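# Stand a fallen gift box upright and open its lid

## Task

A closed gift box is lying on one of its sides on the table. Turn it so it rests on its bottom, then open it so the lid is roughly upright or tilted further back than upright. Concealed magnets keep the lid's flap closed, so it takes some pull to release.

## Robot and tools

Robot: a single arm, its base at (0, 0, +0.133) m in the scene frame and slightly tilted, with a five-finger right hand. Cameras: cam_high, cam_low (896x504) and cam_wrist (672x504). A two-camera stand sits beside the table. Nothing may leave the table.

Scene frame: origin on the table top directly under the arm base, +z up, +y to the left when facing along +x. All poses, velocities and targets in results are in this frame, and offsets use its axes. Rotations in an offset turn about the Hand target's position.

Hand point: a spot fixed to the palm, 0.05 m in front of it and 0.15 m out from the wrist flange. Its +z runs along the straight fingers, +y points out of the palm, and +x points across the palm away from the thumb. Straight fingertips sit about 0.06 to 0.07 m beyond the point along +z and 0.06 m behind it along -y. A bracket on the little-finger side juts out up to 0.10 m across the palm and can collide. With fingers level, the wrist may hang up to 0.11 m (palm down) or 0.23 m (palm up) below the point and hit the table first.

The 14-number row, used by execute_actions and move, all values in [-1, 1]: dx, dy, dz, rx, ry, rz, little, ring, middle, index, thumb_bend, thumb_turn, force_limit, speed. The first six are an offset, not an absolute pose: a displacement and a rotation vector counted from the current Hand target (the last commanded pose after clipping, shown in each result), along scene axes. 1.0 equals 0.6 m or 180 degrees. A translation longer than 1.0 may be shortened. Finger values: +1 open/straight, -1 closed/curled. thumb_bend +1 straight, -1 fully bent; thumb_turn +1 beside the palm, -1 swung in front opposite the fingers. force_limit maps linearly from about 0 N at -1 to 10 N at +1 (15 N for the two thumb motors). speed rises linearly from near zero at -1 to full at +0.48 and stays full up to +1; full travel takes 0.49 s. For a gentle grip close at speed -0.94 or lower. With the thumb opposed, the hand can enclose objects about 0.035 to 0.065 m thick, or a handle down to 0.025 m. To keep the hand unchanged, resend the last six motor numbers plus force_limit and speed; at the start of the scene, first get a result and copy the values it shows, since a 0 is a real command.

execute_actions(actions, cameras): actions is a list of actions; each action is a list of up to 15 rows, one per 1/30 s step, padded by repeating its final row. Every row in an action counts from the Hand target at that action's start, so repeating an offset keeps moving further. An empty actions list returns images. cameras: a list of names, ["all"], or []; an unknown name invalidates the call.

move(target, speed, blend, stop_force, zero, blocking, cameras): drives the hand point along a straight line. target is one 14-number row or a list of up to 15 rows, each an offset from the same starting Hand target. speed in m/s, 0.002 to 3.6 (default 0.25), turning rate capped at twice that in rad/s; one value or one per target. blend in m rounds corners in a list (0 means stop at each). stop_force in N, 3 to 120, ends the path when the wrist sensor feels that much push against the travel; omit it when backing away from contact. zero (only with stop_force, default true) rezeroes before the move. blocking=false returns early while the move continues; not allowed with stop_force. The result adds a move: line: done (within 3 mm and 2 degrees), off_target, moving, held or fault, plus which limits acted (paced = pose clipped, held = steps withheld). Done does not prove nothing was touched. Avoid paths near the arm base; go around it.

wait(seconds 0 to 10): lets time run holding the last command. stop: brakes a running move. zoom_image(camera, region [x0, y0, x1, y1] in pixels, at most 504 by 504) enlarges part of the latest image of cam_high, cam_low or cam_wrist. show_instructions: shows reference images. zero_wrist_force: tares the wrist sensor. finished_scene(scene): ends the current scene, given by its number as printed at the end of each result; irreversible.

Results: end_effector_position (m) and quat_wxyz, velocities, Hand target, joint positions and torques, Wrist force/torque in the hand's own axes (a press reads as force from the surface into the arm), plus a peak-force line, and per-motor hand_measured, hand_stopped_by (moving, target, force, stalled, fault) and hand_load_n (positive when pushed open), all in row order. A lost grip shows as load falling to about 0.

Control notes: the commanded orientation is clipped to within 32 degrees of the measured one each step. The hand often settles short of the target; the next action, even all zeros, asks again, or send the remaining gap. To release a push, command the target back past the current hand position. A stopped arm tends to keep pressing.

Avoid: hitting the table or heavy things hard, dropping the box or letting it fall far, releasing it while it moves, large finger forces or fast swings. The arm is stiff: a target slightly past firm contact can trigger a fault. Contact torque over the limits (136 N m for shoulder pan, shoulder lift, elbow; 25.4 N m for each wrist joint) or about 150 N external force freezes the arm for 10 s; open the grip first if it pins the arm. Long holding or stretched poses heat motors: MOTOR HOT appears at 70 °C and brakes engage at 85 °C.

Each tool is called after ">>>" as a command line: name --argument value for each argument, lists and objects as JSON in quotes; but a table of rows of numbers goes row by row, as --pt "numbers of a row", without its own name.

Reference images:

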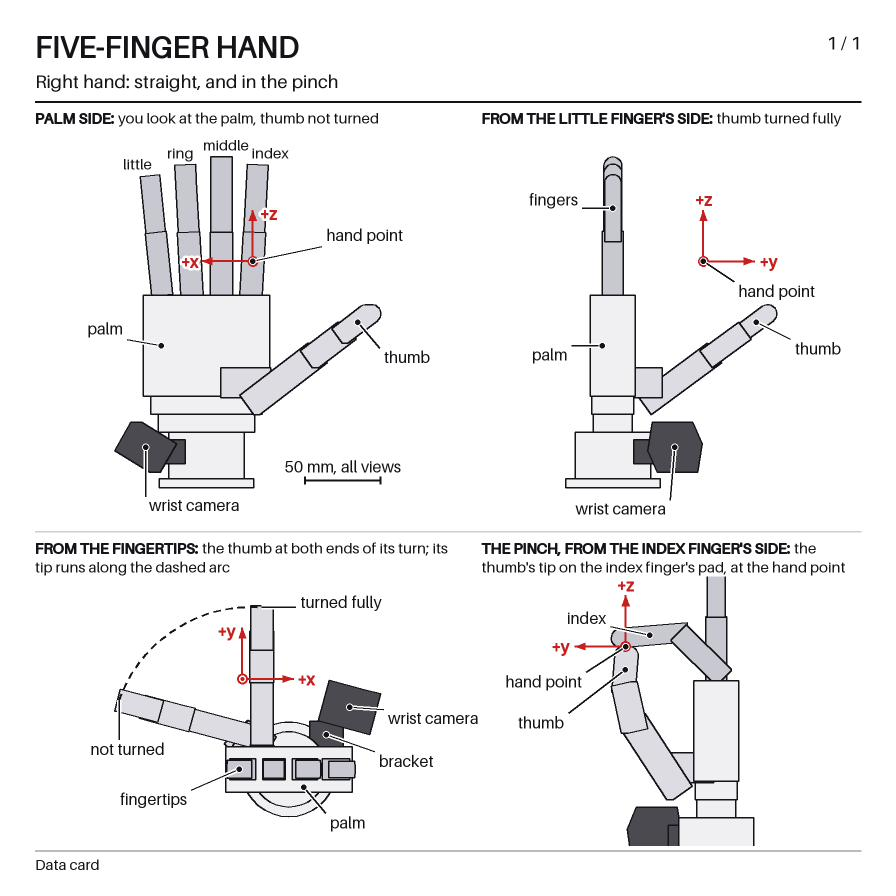

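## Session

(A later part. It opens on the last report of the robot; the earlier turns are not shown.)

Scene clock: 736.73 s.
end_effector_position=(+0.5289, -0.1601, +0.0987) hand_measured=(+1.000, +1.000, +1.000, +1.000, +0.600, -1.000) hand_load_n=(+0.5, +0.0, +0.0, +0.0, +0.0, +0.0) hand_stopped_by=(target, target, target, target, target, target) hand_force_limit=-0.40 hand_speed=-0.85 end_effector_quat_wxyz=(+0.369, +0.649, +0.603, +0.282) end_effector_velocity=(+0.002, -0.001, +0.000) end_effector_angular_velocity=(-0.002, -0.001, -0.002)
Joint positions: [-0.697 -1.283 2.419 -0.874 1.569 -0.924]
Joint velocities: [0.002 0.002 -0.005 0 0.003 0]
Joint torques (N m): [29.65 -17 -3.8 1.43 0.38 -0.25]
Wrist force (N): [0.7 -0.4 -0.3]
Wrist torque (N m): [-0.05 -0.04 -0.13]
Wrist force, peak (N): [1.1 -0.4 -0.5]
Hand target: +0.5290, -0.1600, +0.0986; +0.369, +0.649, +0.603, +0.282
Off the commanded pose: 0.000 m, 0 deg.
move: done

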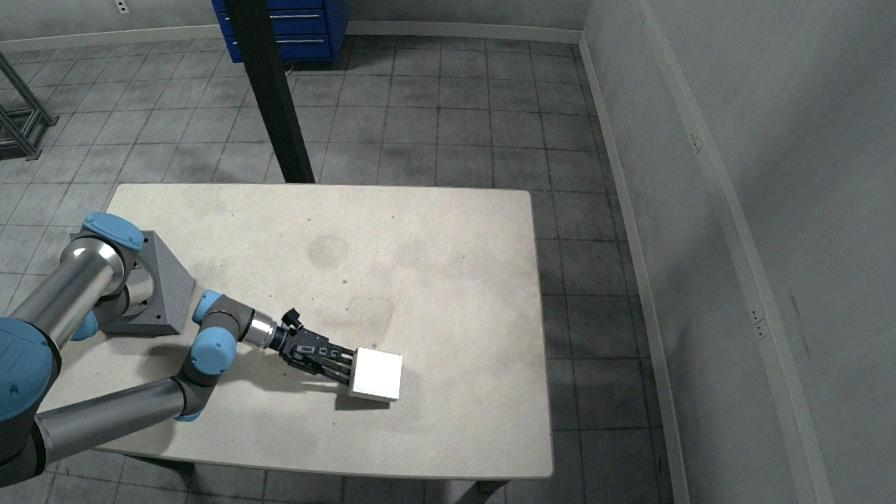

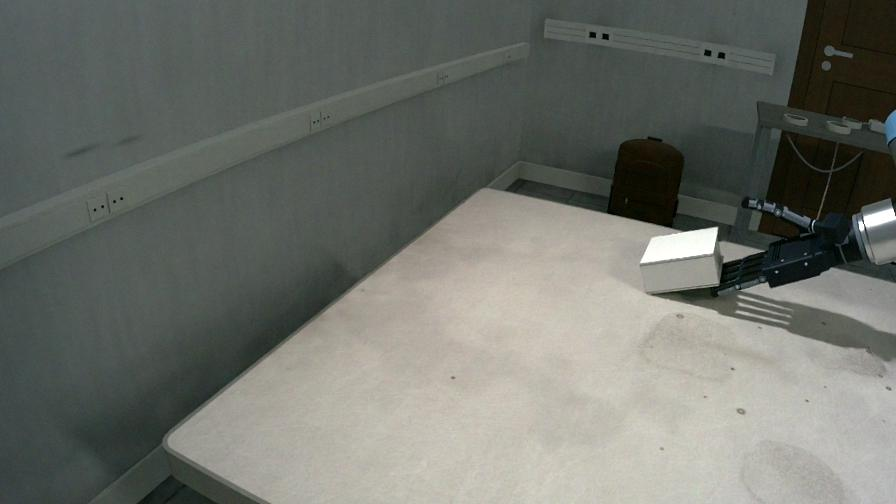

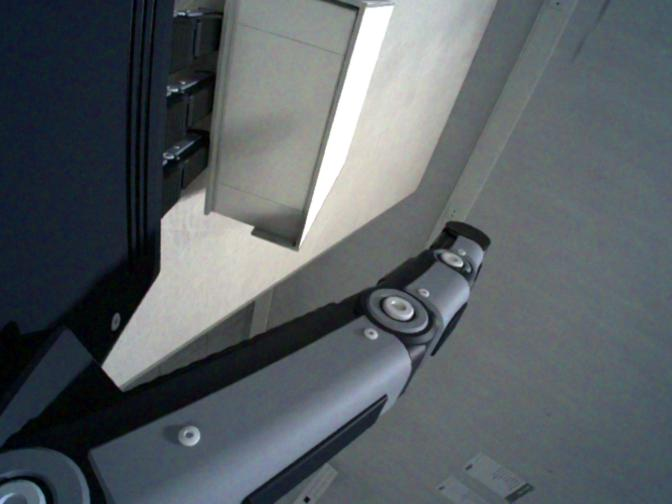

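>>> move --target '[-0.06, 0, 0, 0, 0, 0, 1, 1, 1, 1, 0.6, -1, -0.4, -0.85]' --speed 0.012 --cameras '["cam_low", "cam_high", "cam_wrist"]'

>>> zoom_image --camera "cam_low" --region '[600, 180, 760, 310]'

>>> zoom_image --camera "cam_high" --region '[270, 310, 430, 430]'

Scene clock: 744.07 s.
end_effector_position=(+0.4929, -0.1600, +0.0987) hand_measured=(+1.000, +1.000, +1.000, +1.000, +0.600, -1.000) hand_load_n=(+0.0, +0.0, +0.0, +0.0, +0.0, +0.0) hand_stopped_by=(target, target, target, target, target, target) hand_force_limit=-0.40 hand_speed=-0.85 end_effector_quat_wxyz=(+0.369, +0.649, +0.603, +0.282)
Joint positions: [-0.782 -1.34 2.525 -0.921 1.487 -0.946]
Joint torques (N m): [27.16 -18.58 -1.71 -0.42 0.08 -0.68]
Wrist force (N): [0.7 -0.1 -0.8]
Wrist torque (N m): [0.00 -0.01 -0.13]
Wrist force, peak (N): [0.7 -0.5 -0.8]
Hand target: +0.4930, -0.1600, +0.0986; +0.369, +0.649, +0.603, +0.282
Off the commanded pose: 0.000 m, 0 deg.
move: done

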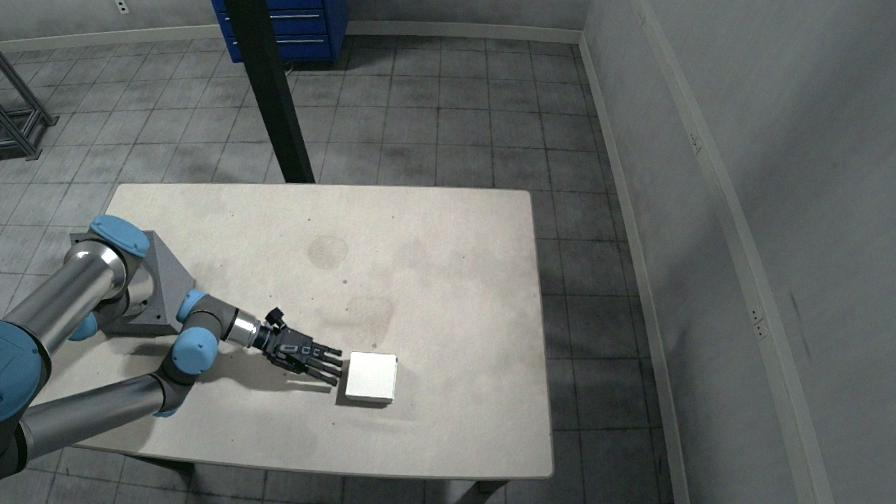

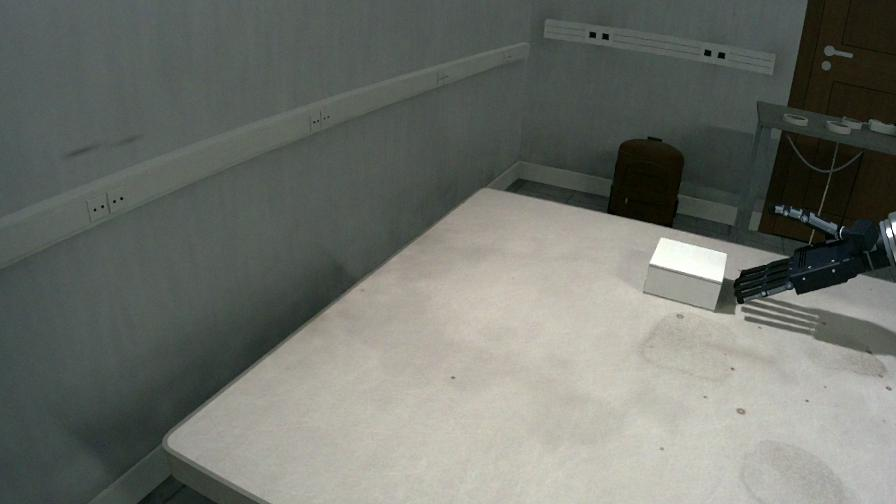

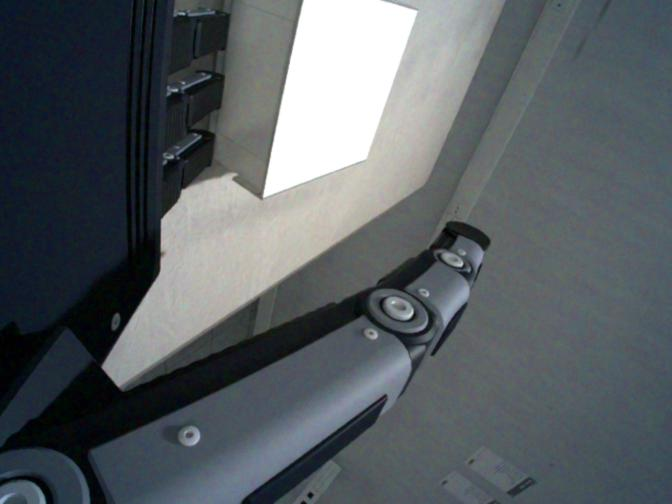

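Scaled by 3.150 from the camera's 896x504 image, which has a finer 1280x720 frame.

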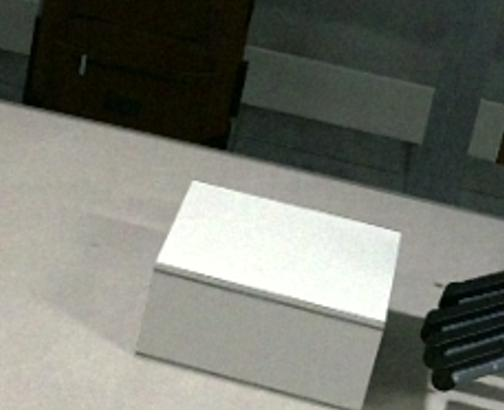

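Scaled by 3.150 from the camera's 896x504 image, which has a finer 1280x720 frame.

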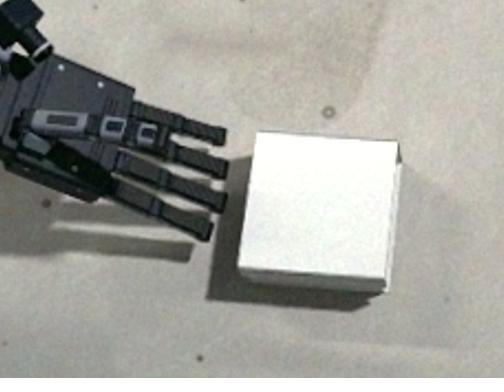

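>>> move --pt "-0.083 0 0.167 0 0 0 1 1 1 1 1 1 -0.4 -0.3" --pt "-0.03 -0.235 0.169 -0.0552 0.1043 0.527 1 1 1 1 1 1 -0.4 -0.3" --speed 0.25 --blend 0.03 --cameras '["all"]'

Scene clock: 826.07 s.
end_effector_position=(+0.4750, -0.3010, +0.2001) hand_measured=(+1.000, +1.000, +1.000, +1.000, +1.000, +1.000) hand_load_n=(+0.0, +0.0, +0.0, +0.5, +0.0, +0.0) hand_stopped_by=(target, target, target, target, target, target) hand_force_limit=-0.40 hand_speed=-0.30 end_effector_quat_wxyz=(+0.000, +0.000, +0.949, +0.317)
Joint positions: [-0.824 -1.218 1.245 1.408 1.68 -2.259]
Joint torques (N m): [22.66 -40.92 -14.92 2.31 -0.72 0.41]
Wrist force (N): [0.6 -0.3 -0.4]
Wrist torque (N m): [-0.09 -0.07 -0.19]
Wrist force, peak (N): [0.9 0.2 -1.6]
Hand target: +0.4750, -0.3010, +0.2000; +0.000, +0.000, +0.949, +0.317
Off the commanded pose: 0.000 m, 0 deg.
move: done

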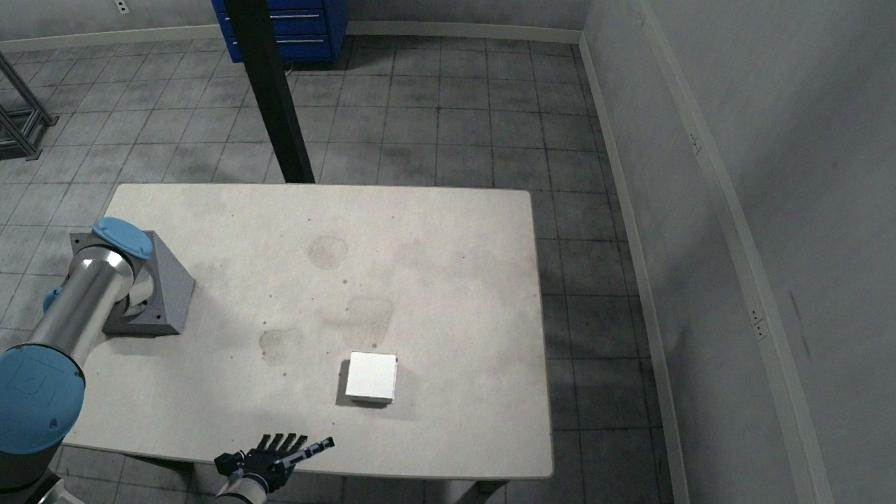

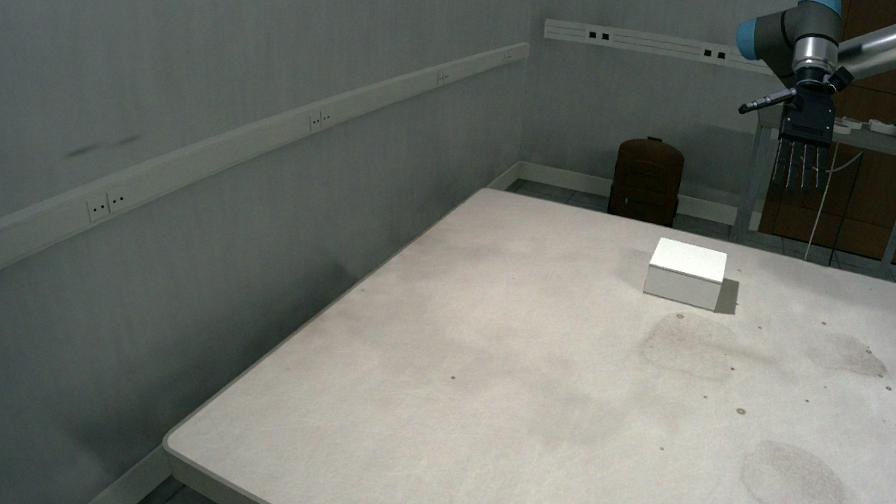

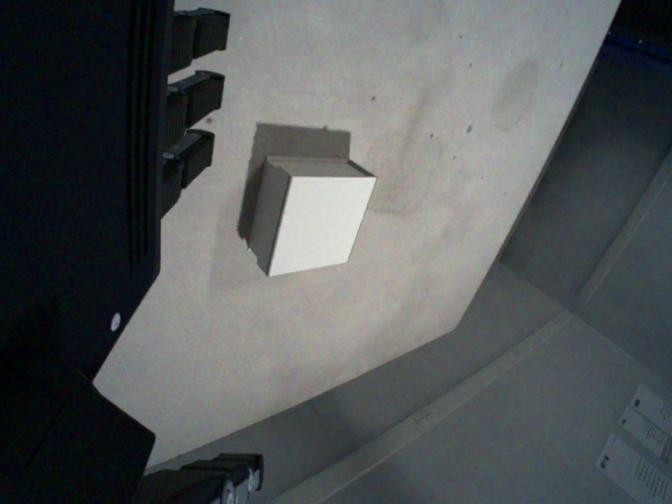

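>>> zoom_image --camera "cam_wrist" --region '[220, 100, 420, 300]'

>>> zoom_image --camera "cam_high" --region '[320, 335, 430, 425]'

Scaled by 2.520 from the camera's 672x504 image, which has a finer 960x720 frame.

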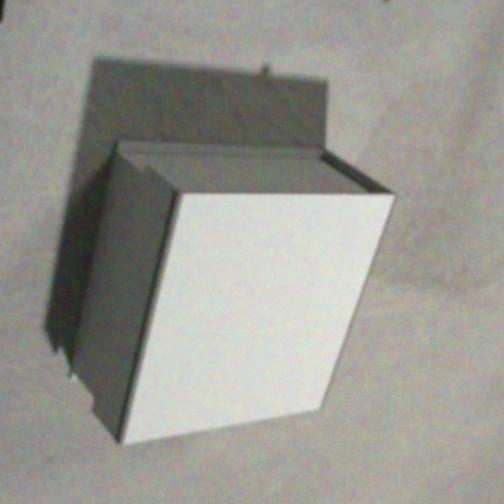

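Scaled by 4.582 from the camera's 896x504 image, which has a finer 1280x720 frame.

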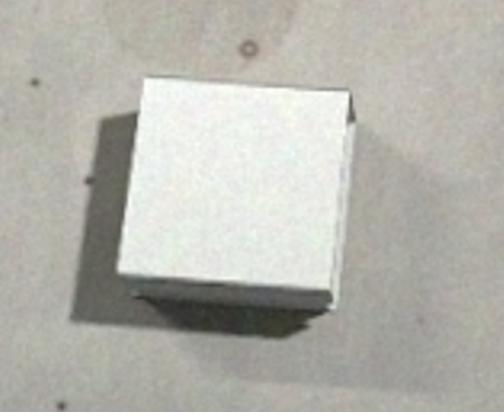

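>>> move --target '[0.065, 0.015, -0.15, 0.1178, 0, 0, 1, 1, 1, 1, 1, 1, -0.4, -0.3]' --speed 0.15 --cameras '["all"]'

>>> zoom_image --camera "cam_wrist" --region '[220, 100, 500, 350]'

Scene clock: 841.37 s.
end_effector_position=(+0.5139, -0.2921, +0.1101) hand_measured=(+1.000, +1.000, +1.000, +1.000, +1.000, +1.000) hand_load_n=(+0.0, +0.0, +0.0, +0.0, +0.0, +0.0) hand_stopped_by=(target, target, target, target, target, target) hand_force_limit=-0.40 hand_speed=-0.30 end_effector_quat_wxyz=(+0.000, +0.000, +0.874, +0.486)
Joint positions: [-0.985 -0.896 1.051 1.544 1.412 -2.429]
Joint torques (N m): [36.8 -44.85 -5.01 -0.15 -0.49 1.22]
Wrist force (N): [0.5 -0.2 -0.5]
Wrist torque (N m): [-0.06 -0.02 -0.25]
Wrist force, peak (N): [0.9 -0.1 -1.2]
Hand target: +0.5140, -0.2920, +0.1100; +0.000, +0.000, +0.874, +0.486
Off the commanded pose: 0.000 m, 0 deg.
move: done

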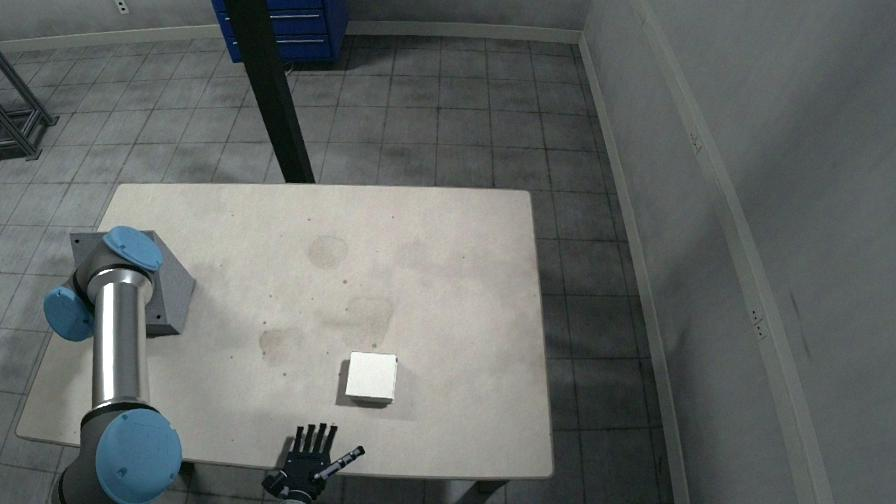

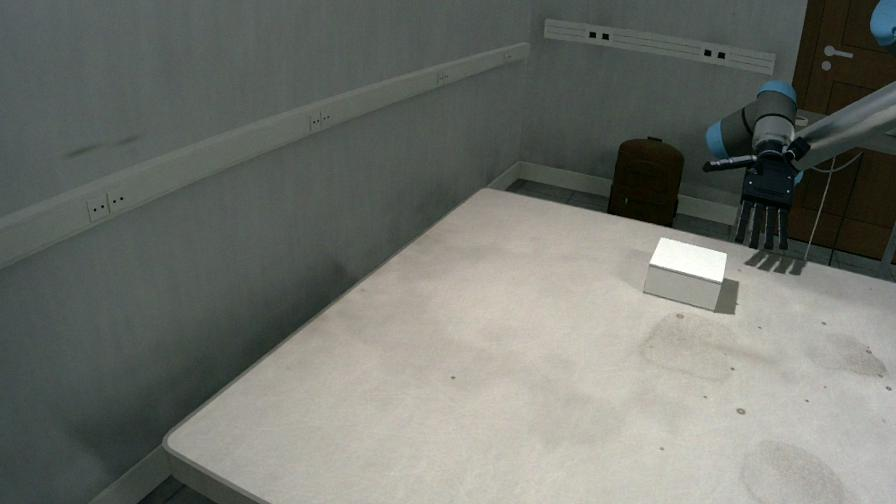

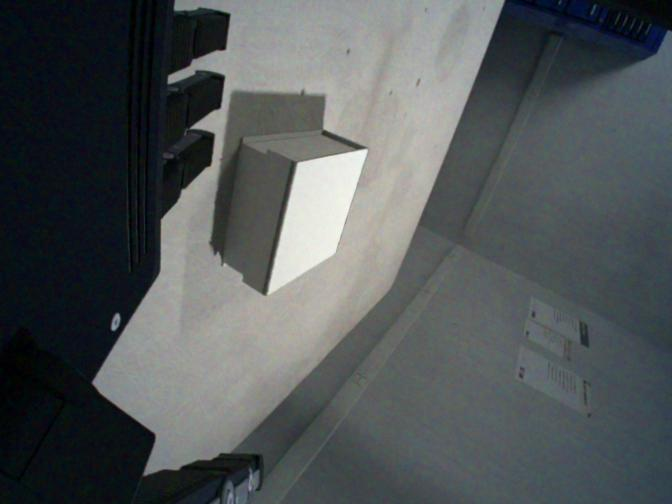

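Scaled by 1.800 from the camera's 672x504 image, which has a finer 960x720 frame.

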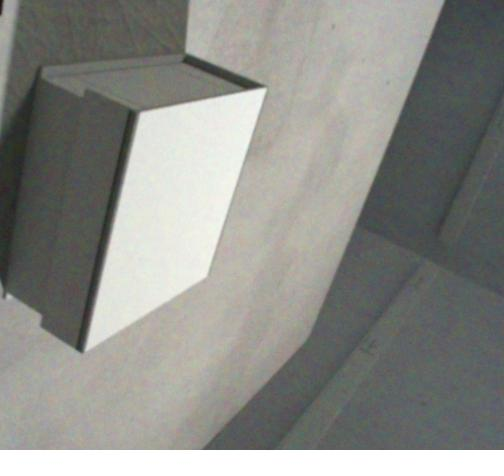

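>>> zoom_image --camera "cam_wrist" --region '[205, 115, 385, 305]'

>>> zoom_image --camera "cam_low" --region '[630, 220, 760, 320]'

Scaled by 2.653 from the camera's 672x504 image, which has a finer 960x720 frame.

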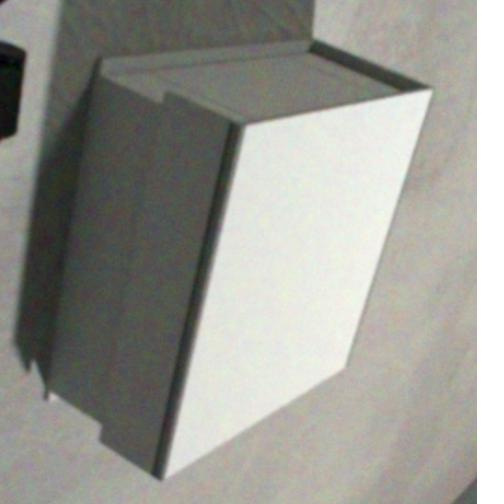

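Scaled by 3.877 from the camera's 896x504 image, which has a finer 1280x720 frame.

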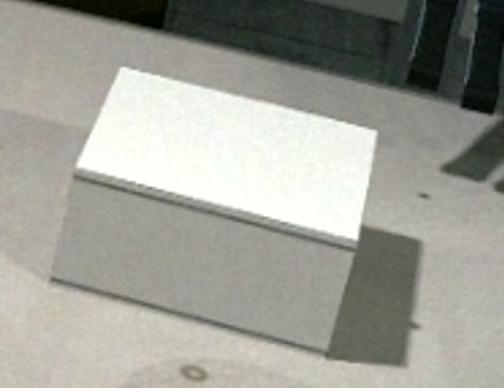

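>>> move --target '[0.139, 0.02, -0.042, -0.0763, 0, 0, 0.4, 0.4, 0.4, 0.4, 1, 1, -0.4, -0.3]' --speed 0.12 --cameras '["all"]'

>>> zoom_image --camera "cam_wrist" --region '[150, 60, 450, 360]'

>>> zoom_image --camera "cam_high" --region '[290, 335, 430, 455]'

Scene clock: 891.90 s.
end_effector_position=(+0.5973, -0.2800, +0.0848) hand_measured=(+0.400, +0.400, +0.400, +0.400, +1.000, +1.000) hand_load_n=(+0.0, +0.0, +0.5, +0.0, +0.0, +0.0) hand_stopped_by=(target, target, target, target, target, target) hand_force_limit=-0.40 hand_speed=-0.30 end_effector_quat_wxyz=(+0.000, +0.000, +0.926, +0.378)
Joint positions: [-0.824 -0.753 0.767 1.505 1.579 -2.254]
Joint torques (N m): [37.22 -55.01 -12.95 3.38 -1.75 -0.67]
Wrist force (N): [0.3 -0.3 -0.6]
Wrist torque (N m): [-0.08 0.00 -0.10]
Wrist force, peak (N): [1.7 -0.2 -0.4]
Hand target: +0.5974, -0.2800, +0.0848; +0.000, +0.000, +0.926, +0.378
Off the commanded pose: 0.000 m, 0 deg.
move: done

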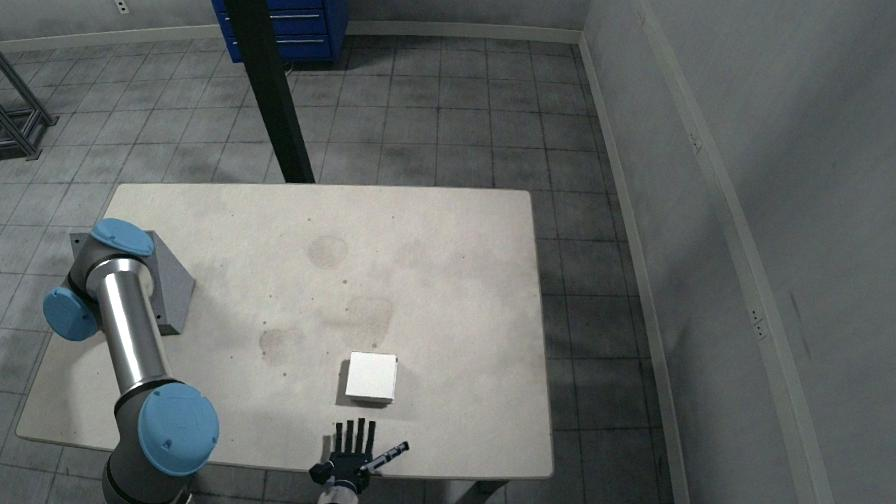

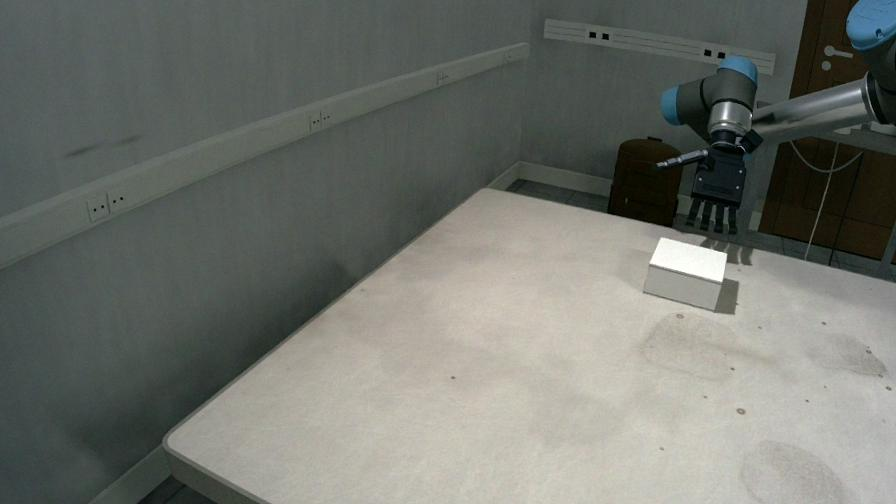

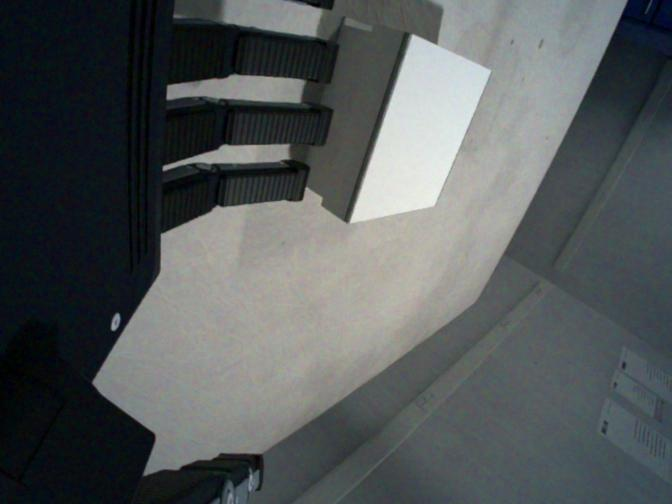

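Scaled by 1.680 from the camera's 672x504 image, which has a finer 960x720 frame.

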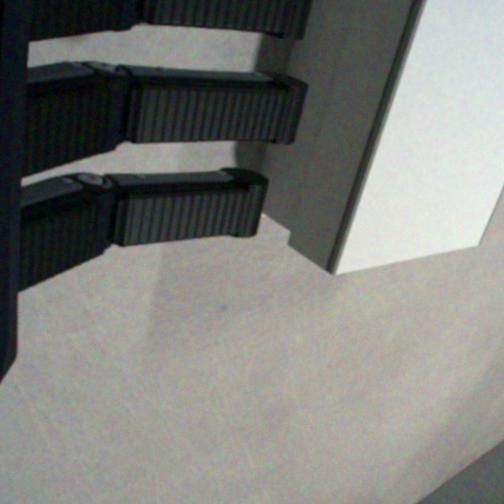

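Scaled by 3.600 from the camera's 896x504 image, which has a finer 1280x720 frame.

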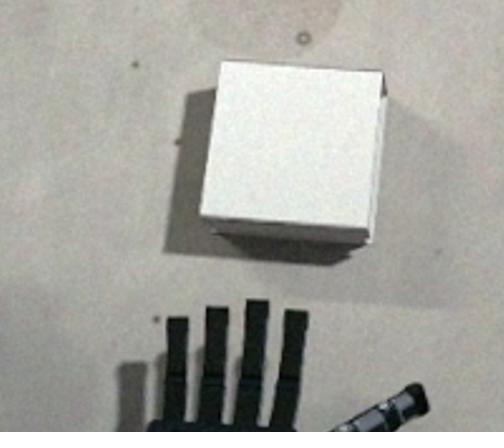

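>>> move --target '[0.03, 0.0, -0.06, 0, 0, 0, 0.4, 0.4, 0.4, 0.4, 1, 1, -0.4, -0.3]' --speed 0.03 --stop_force 3 --cameras '["cam_low"]'

Scene clock: 900.47 s.
end_effector_position=(+0.6154, -0.2800, +0.0488) hand_measured=(+0.400, +0.400, +0.400, +0.400, +1.000, +1.000) hand_load_n=(+0.0, +0.0, +0.0, +0.0, +0.0, +0.0) hand_stopped_by=(target, target, target, target, target, target) hand_force_limit=-0.40 hand_speed=-0.30 end_effector_quat_wxyz=(+0.000, +0.000, +0.926, +0.378)
Joint positions: [-0.838 -0.646 0.632 1.533 1.578 -2.267]
Joint torques (N m): [46.75 -60.12 -2.77 -0.26 -1.04 0.85]
Wrist force (N): [0.5 -0.5 -0.5]
Wrist torque (N m): [-0.11 -0.05 -0.11]
Wrist force, peak (N): [0.8 -0.8 -0.9]
Hand target: +0.6154, -0.2800, +0.0488; +0.000, +0.000, +0.926, +0.378
Off the commanded pose: 0.000 m, 0 deg.
move: done
Images, in order (width x height): cam_low 896x504.

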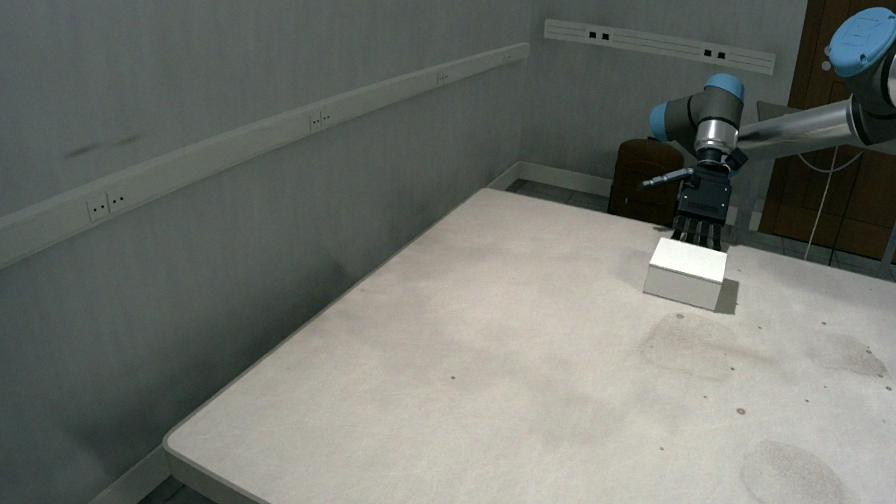

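>>> move --target '[0, 0.0, -0.03, 0, 0, 0, 0.4, 0.4, 0.4, 0.4, 1, 1, -0.4, -0.3]' --speed 0.012 --stop_force 3 --cameras '["cam_low"]'

Scene clock: 905.40 s.
end_effector_position=(+0.6154, -0.2800, +0.0359) hand_measured=(+0.400, +0.400, +0.400, +0.400, +1.000, +1.000) hand_load_n=(-0.5, -0.5, +0.0, -0.5, +0.0, +0.0) hand_stopped_by=(target, target, target, target, target, target) hand_force_limit=-0.40 hand_speed=-0.30 end_effector_quat_wxyz=(+0.000, +0.000, +0.926, +0.378)
Joint positions: [-0.849 -0.627 0.619 1.527 1.577 -2.278]
Joint torques (N m): [44.94 -58 -2.62 3.49 1.02 1.76]
Wrist force (N): [1.0 1.5 -3.3]
Wrist torque (N m): [0.04 0.07 -0.01]
Wrist force, peak (N): [2.1 7.3 -11.9]
Hand target: +0.6154, -0.2800, +0.0359; +0.000, +0.000, +0.926, +0.378 (not the last commanded pose)
Off the commanded pose: 0.005 m, 0 deg.
move: contact
Images, in order (width x height): cam_low 896x504.

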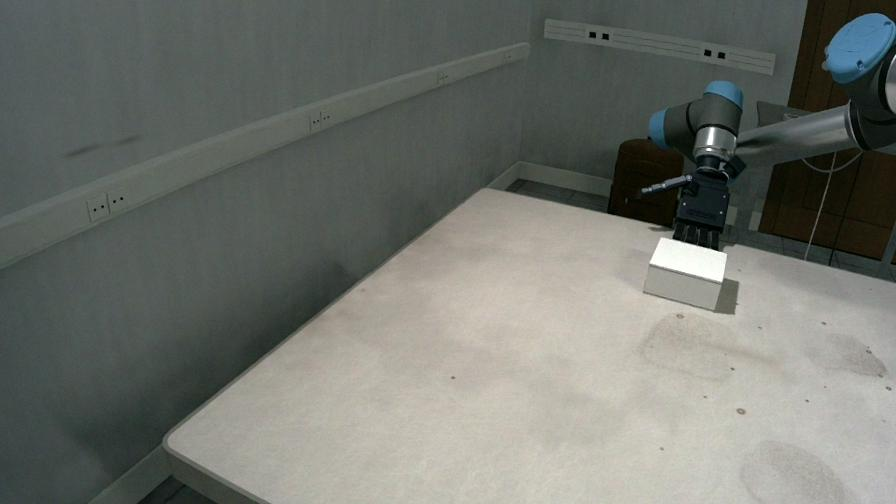

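>>> move --pt "0 0.0 0.009 0 0 0 0.4 0.4 0.4 0.4 1 1 -0.4 -0.3" --pt "0 0.0583 0.009 0 0 0 0.4 0.4 0.4 0.4 1 1 -0.4 -0.3" --speed 0.05 --cameras '["all"]'

>>> zoom_image --camera "cam_wrist" --region '[150, 0, 450, 300]'

>>> zoom_image --camera "cam_high" --region '[310, 335, 430, 440]'

Scene clock: 914.17 s.
end_effector_position=(+0.6154, -0.2451, +0.0414) hand_measured=(+0.400, +0.400, +0.400, +0.400, +1.000, +1.000) hand_load_n=(+0.0, +0.0, +0.0, +0.0, +0.0, +0.0) hand_stopped_by=(target, target, target, target, target, target) hand_force_limit=-0.40 hand_speed=-0.30 end_effector_quat_wxyz=(+0.000, +0.000, +0.926, +0.378)
Joint positions: [-0.814 -0.67 0.755 1.434 1.579 -2.243]
Joint torques (N m): [32.14 -41.38 -14.55 4.91 -0.05 -1.63]
Wrist force (N): [0.4 -0.6 -0.2]
Wrist torque (N m): [-0.15 -0.04 -0.21]
Wrist force, peak (N): [1.0 2.8 -4.1]
Hand target: +0.6154, -0.2450, +0.0413; +0.000, +0.000, +0.926, +0.378
Off the commanded pose: 0.000 m, 0 deg.
move: done

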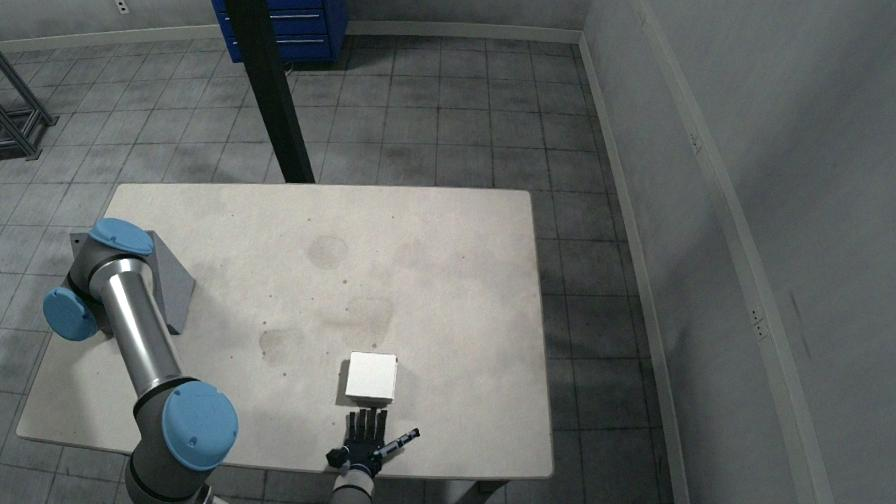

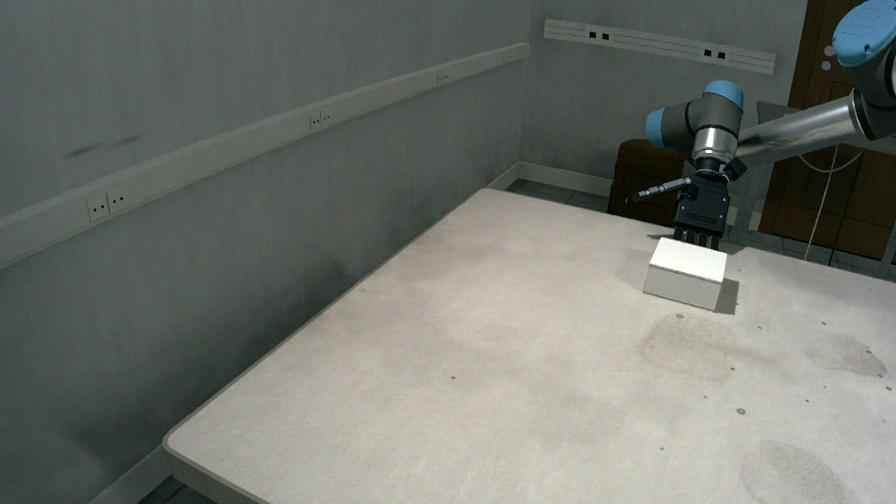

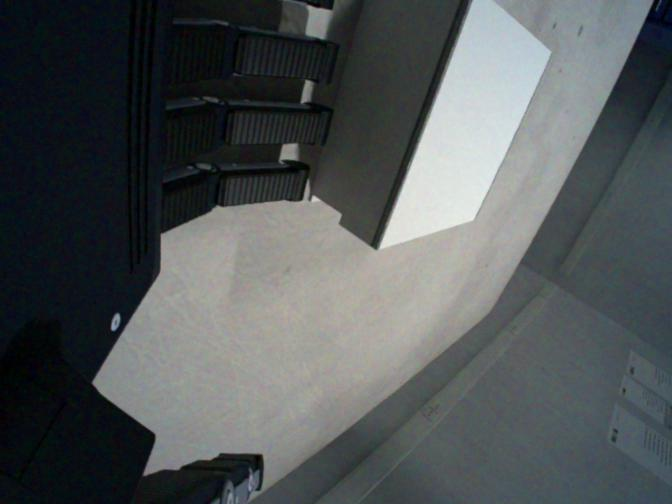

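Scaled by 1.680 from the camera's 672x504 image, which has a finer 960x720 frame.

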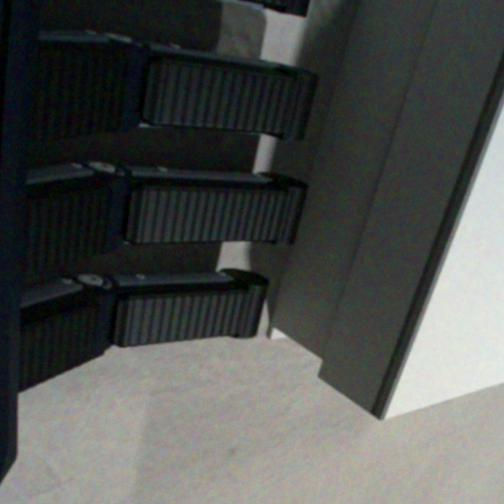

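Scaled by 4.200 from the camera's 896x504 image, which has a finer 1280x720 frame.

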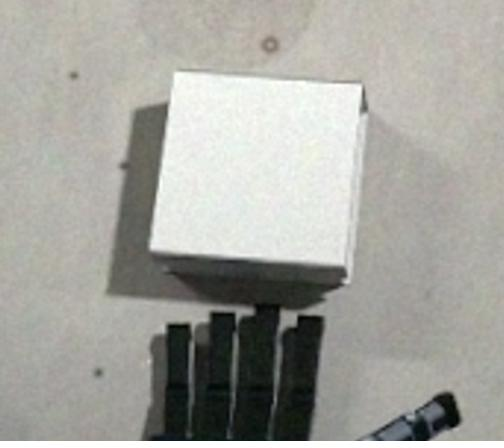

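>>> move --target '[0, 0.0183, 0, 0, 0, 0, 0.4, 0.4, 0.4, 0.4, 1, 1, -0.4, -0.3]' --speed 0.02 --stop_force 3 --cameras '["all"]'

>>> zoom_image --camera "cam_wrist" --region '[150, 0, 450, 300]'

>>> zoom_image --camera "cam_high" --region '[310, 335, 430, 440]'

Scene clock: 920.50 s.
end_effector_position=(+0.6154, -0.2341, +0.0413) hand_measured=(+0.400, +0.400, +0.400, +0.400, +1.000, +1.000) hand_load_n=(+0.0, +0.0, +0.0, +0.0, +0.0, +0.0) hand_stopped_by=(target, target, target, target, target, target) hand_force_limit=-0.40 hand_speed=-0.30 end_effector_quat_wxyz=(+0.000, +0.000, +0.926, +0.378)
Joint positions: [-0.804 -0.678 0.79 1.407 1.58 -2.234]
Joint torques (N m): [32.47 -40.85 -14.63 4.9 -0.4 -1.04]
Wrist force (N): [0.3 -0.6 -0.4]
Wrist torque (N m): [-0.16 -0.02 -0.22]
Wrist force, peak (N): [0.7 -1.2 -0.2]
Hand target: +0.6154, -0.2340, +0.0413; +0.000, +0.000, +0.926, +0.378
Off the commanded pose: 0.000 m, 0 deg.
move: done

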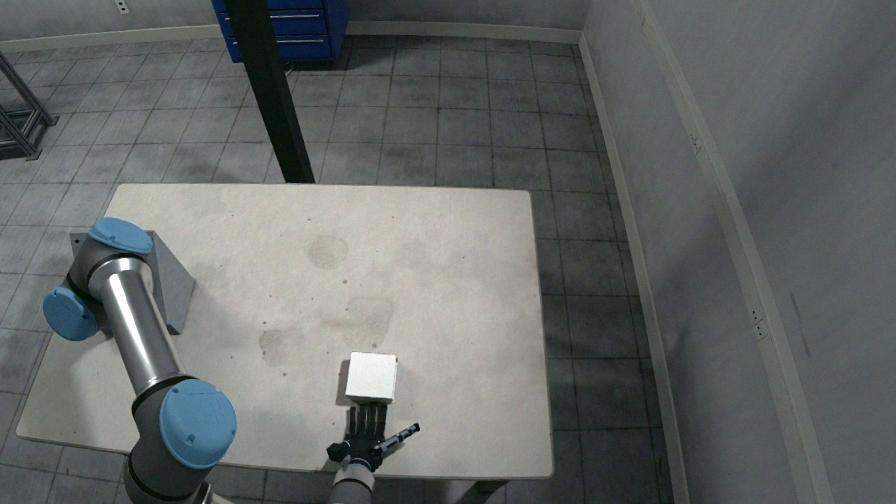

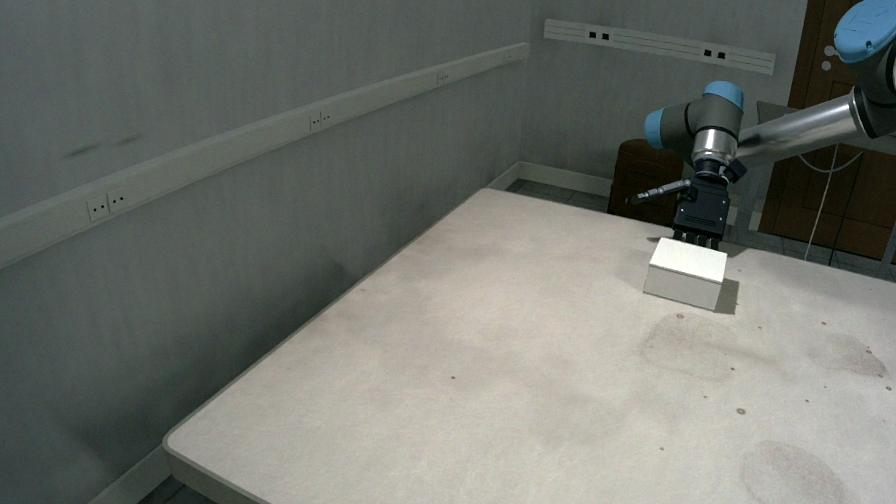

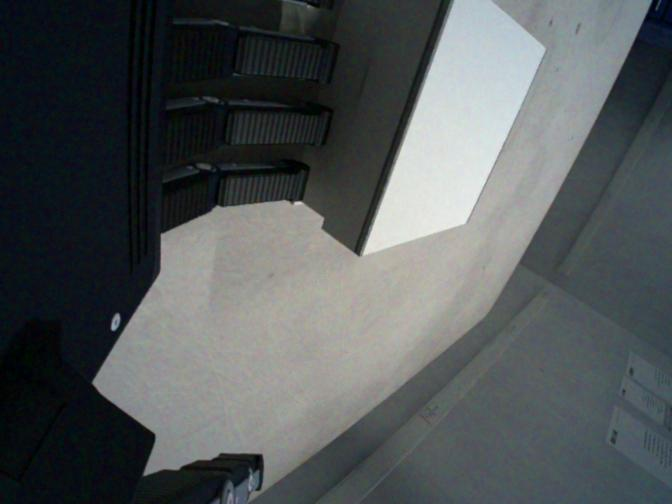

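Scaled by 1.680 from the camera's 672x504 image, which has a finer 960x720 frame.

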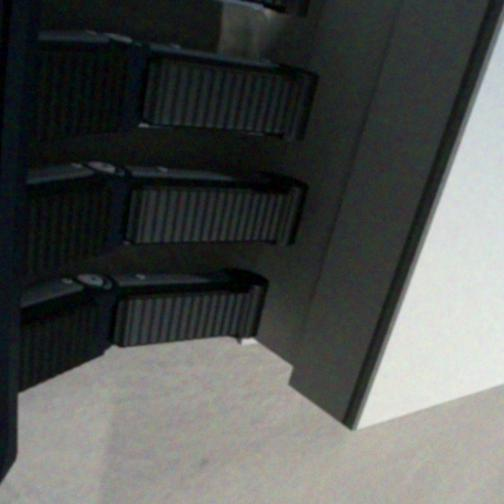

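Scaled by 4.200 from the camera's 896x504 image, which has a finer 1280x720 frame.

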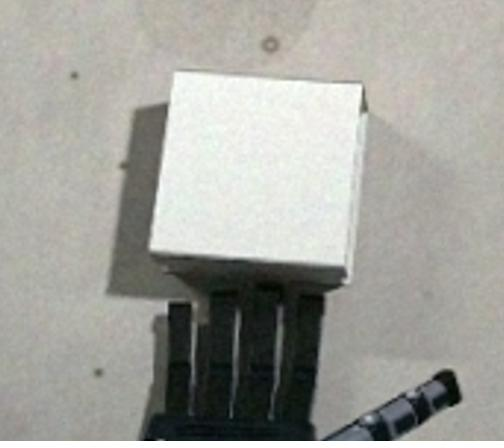

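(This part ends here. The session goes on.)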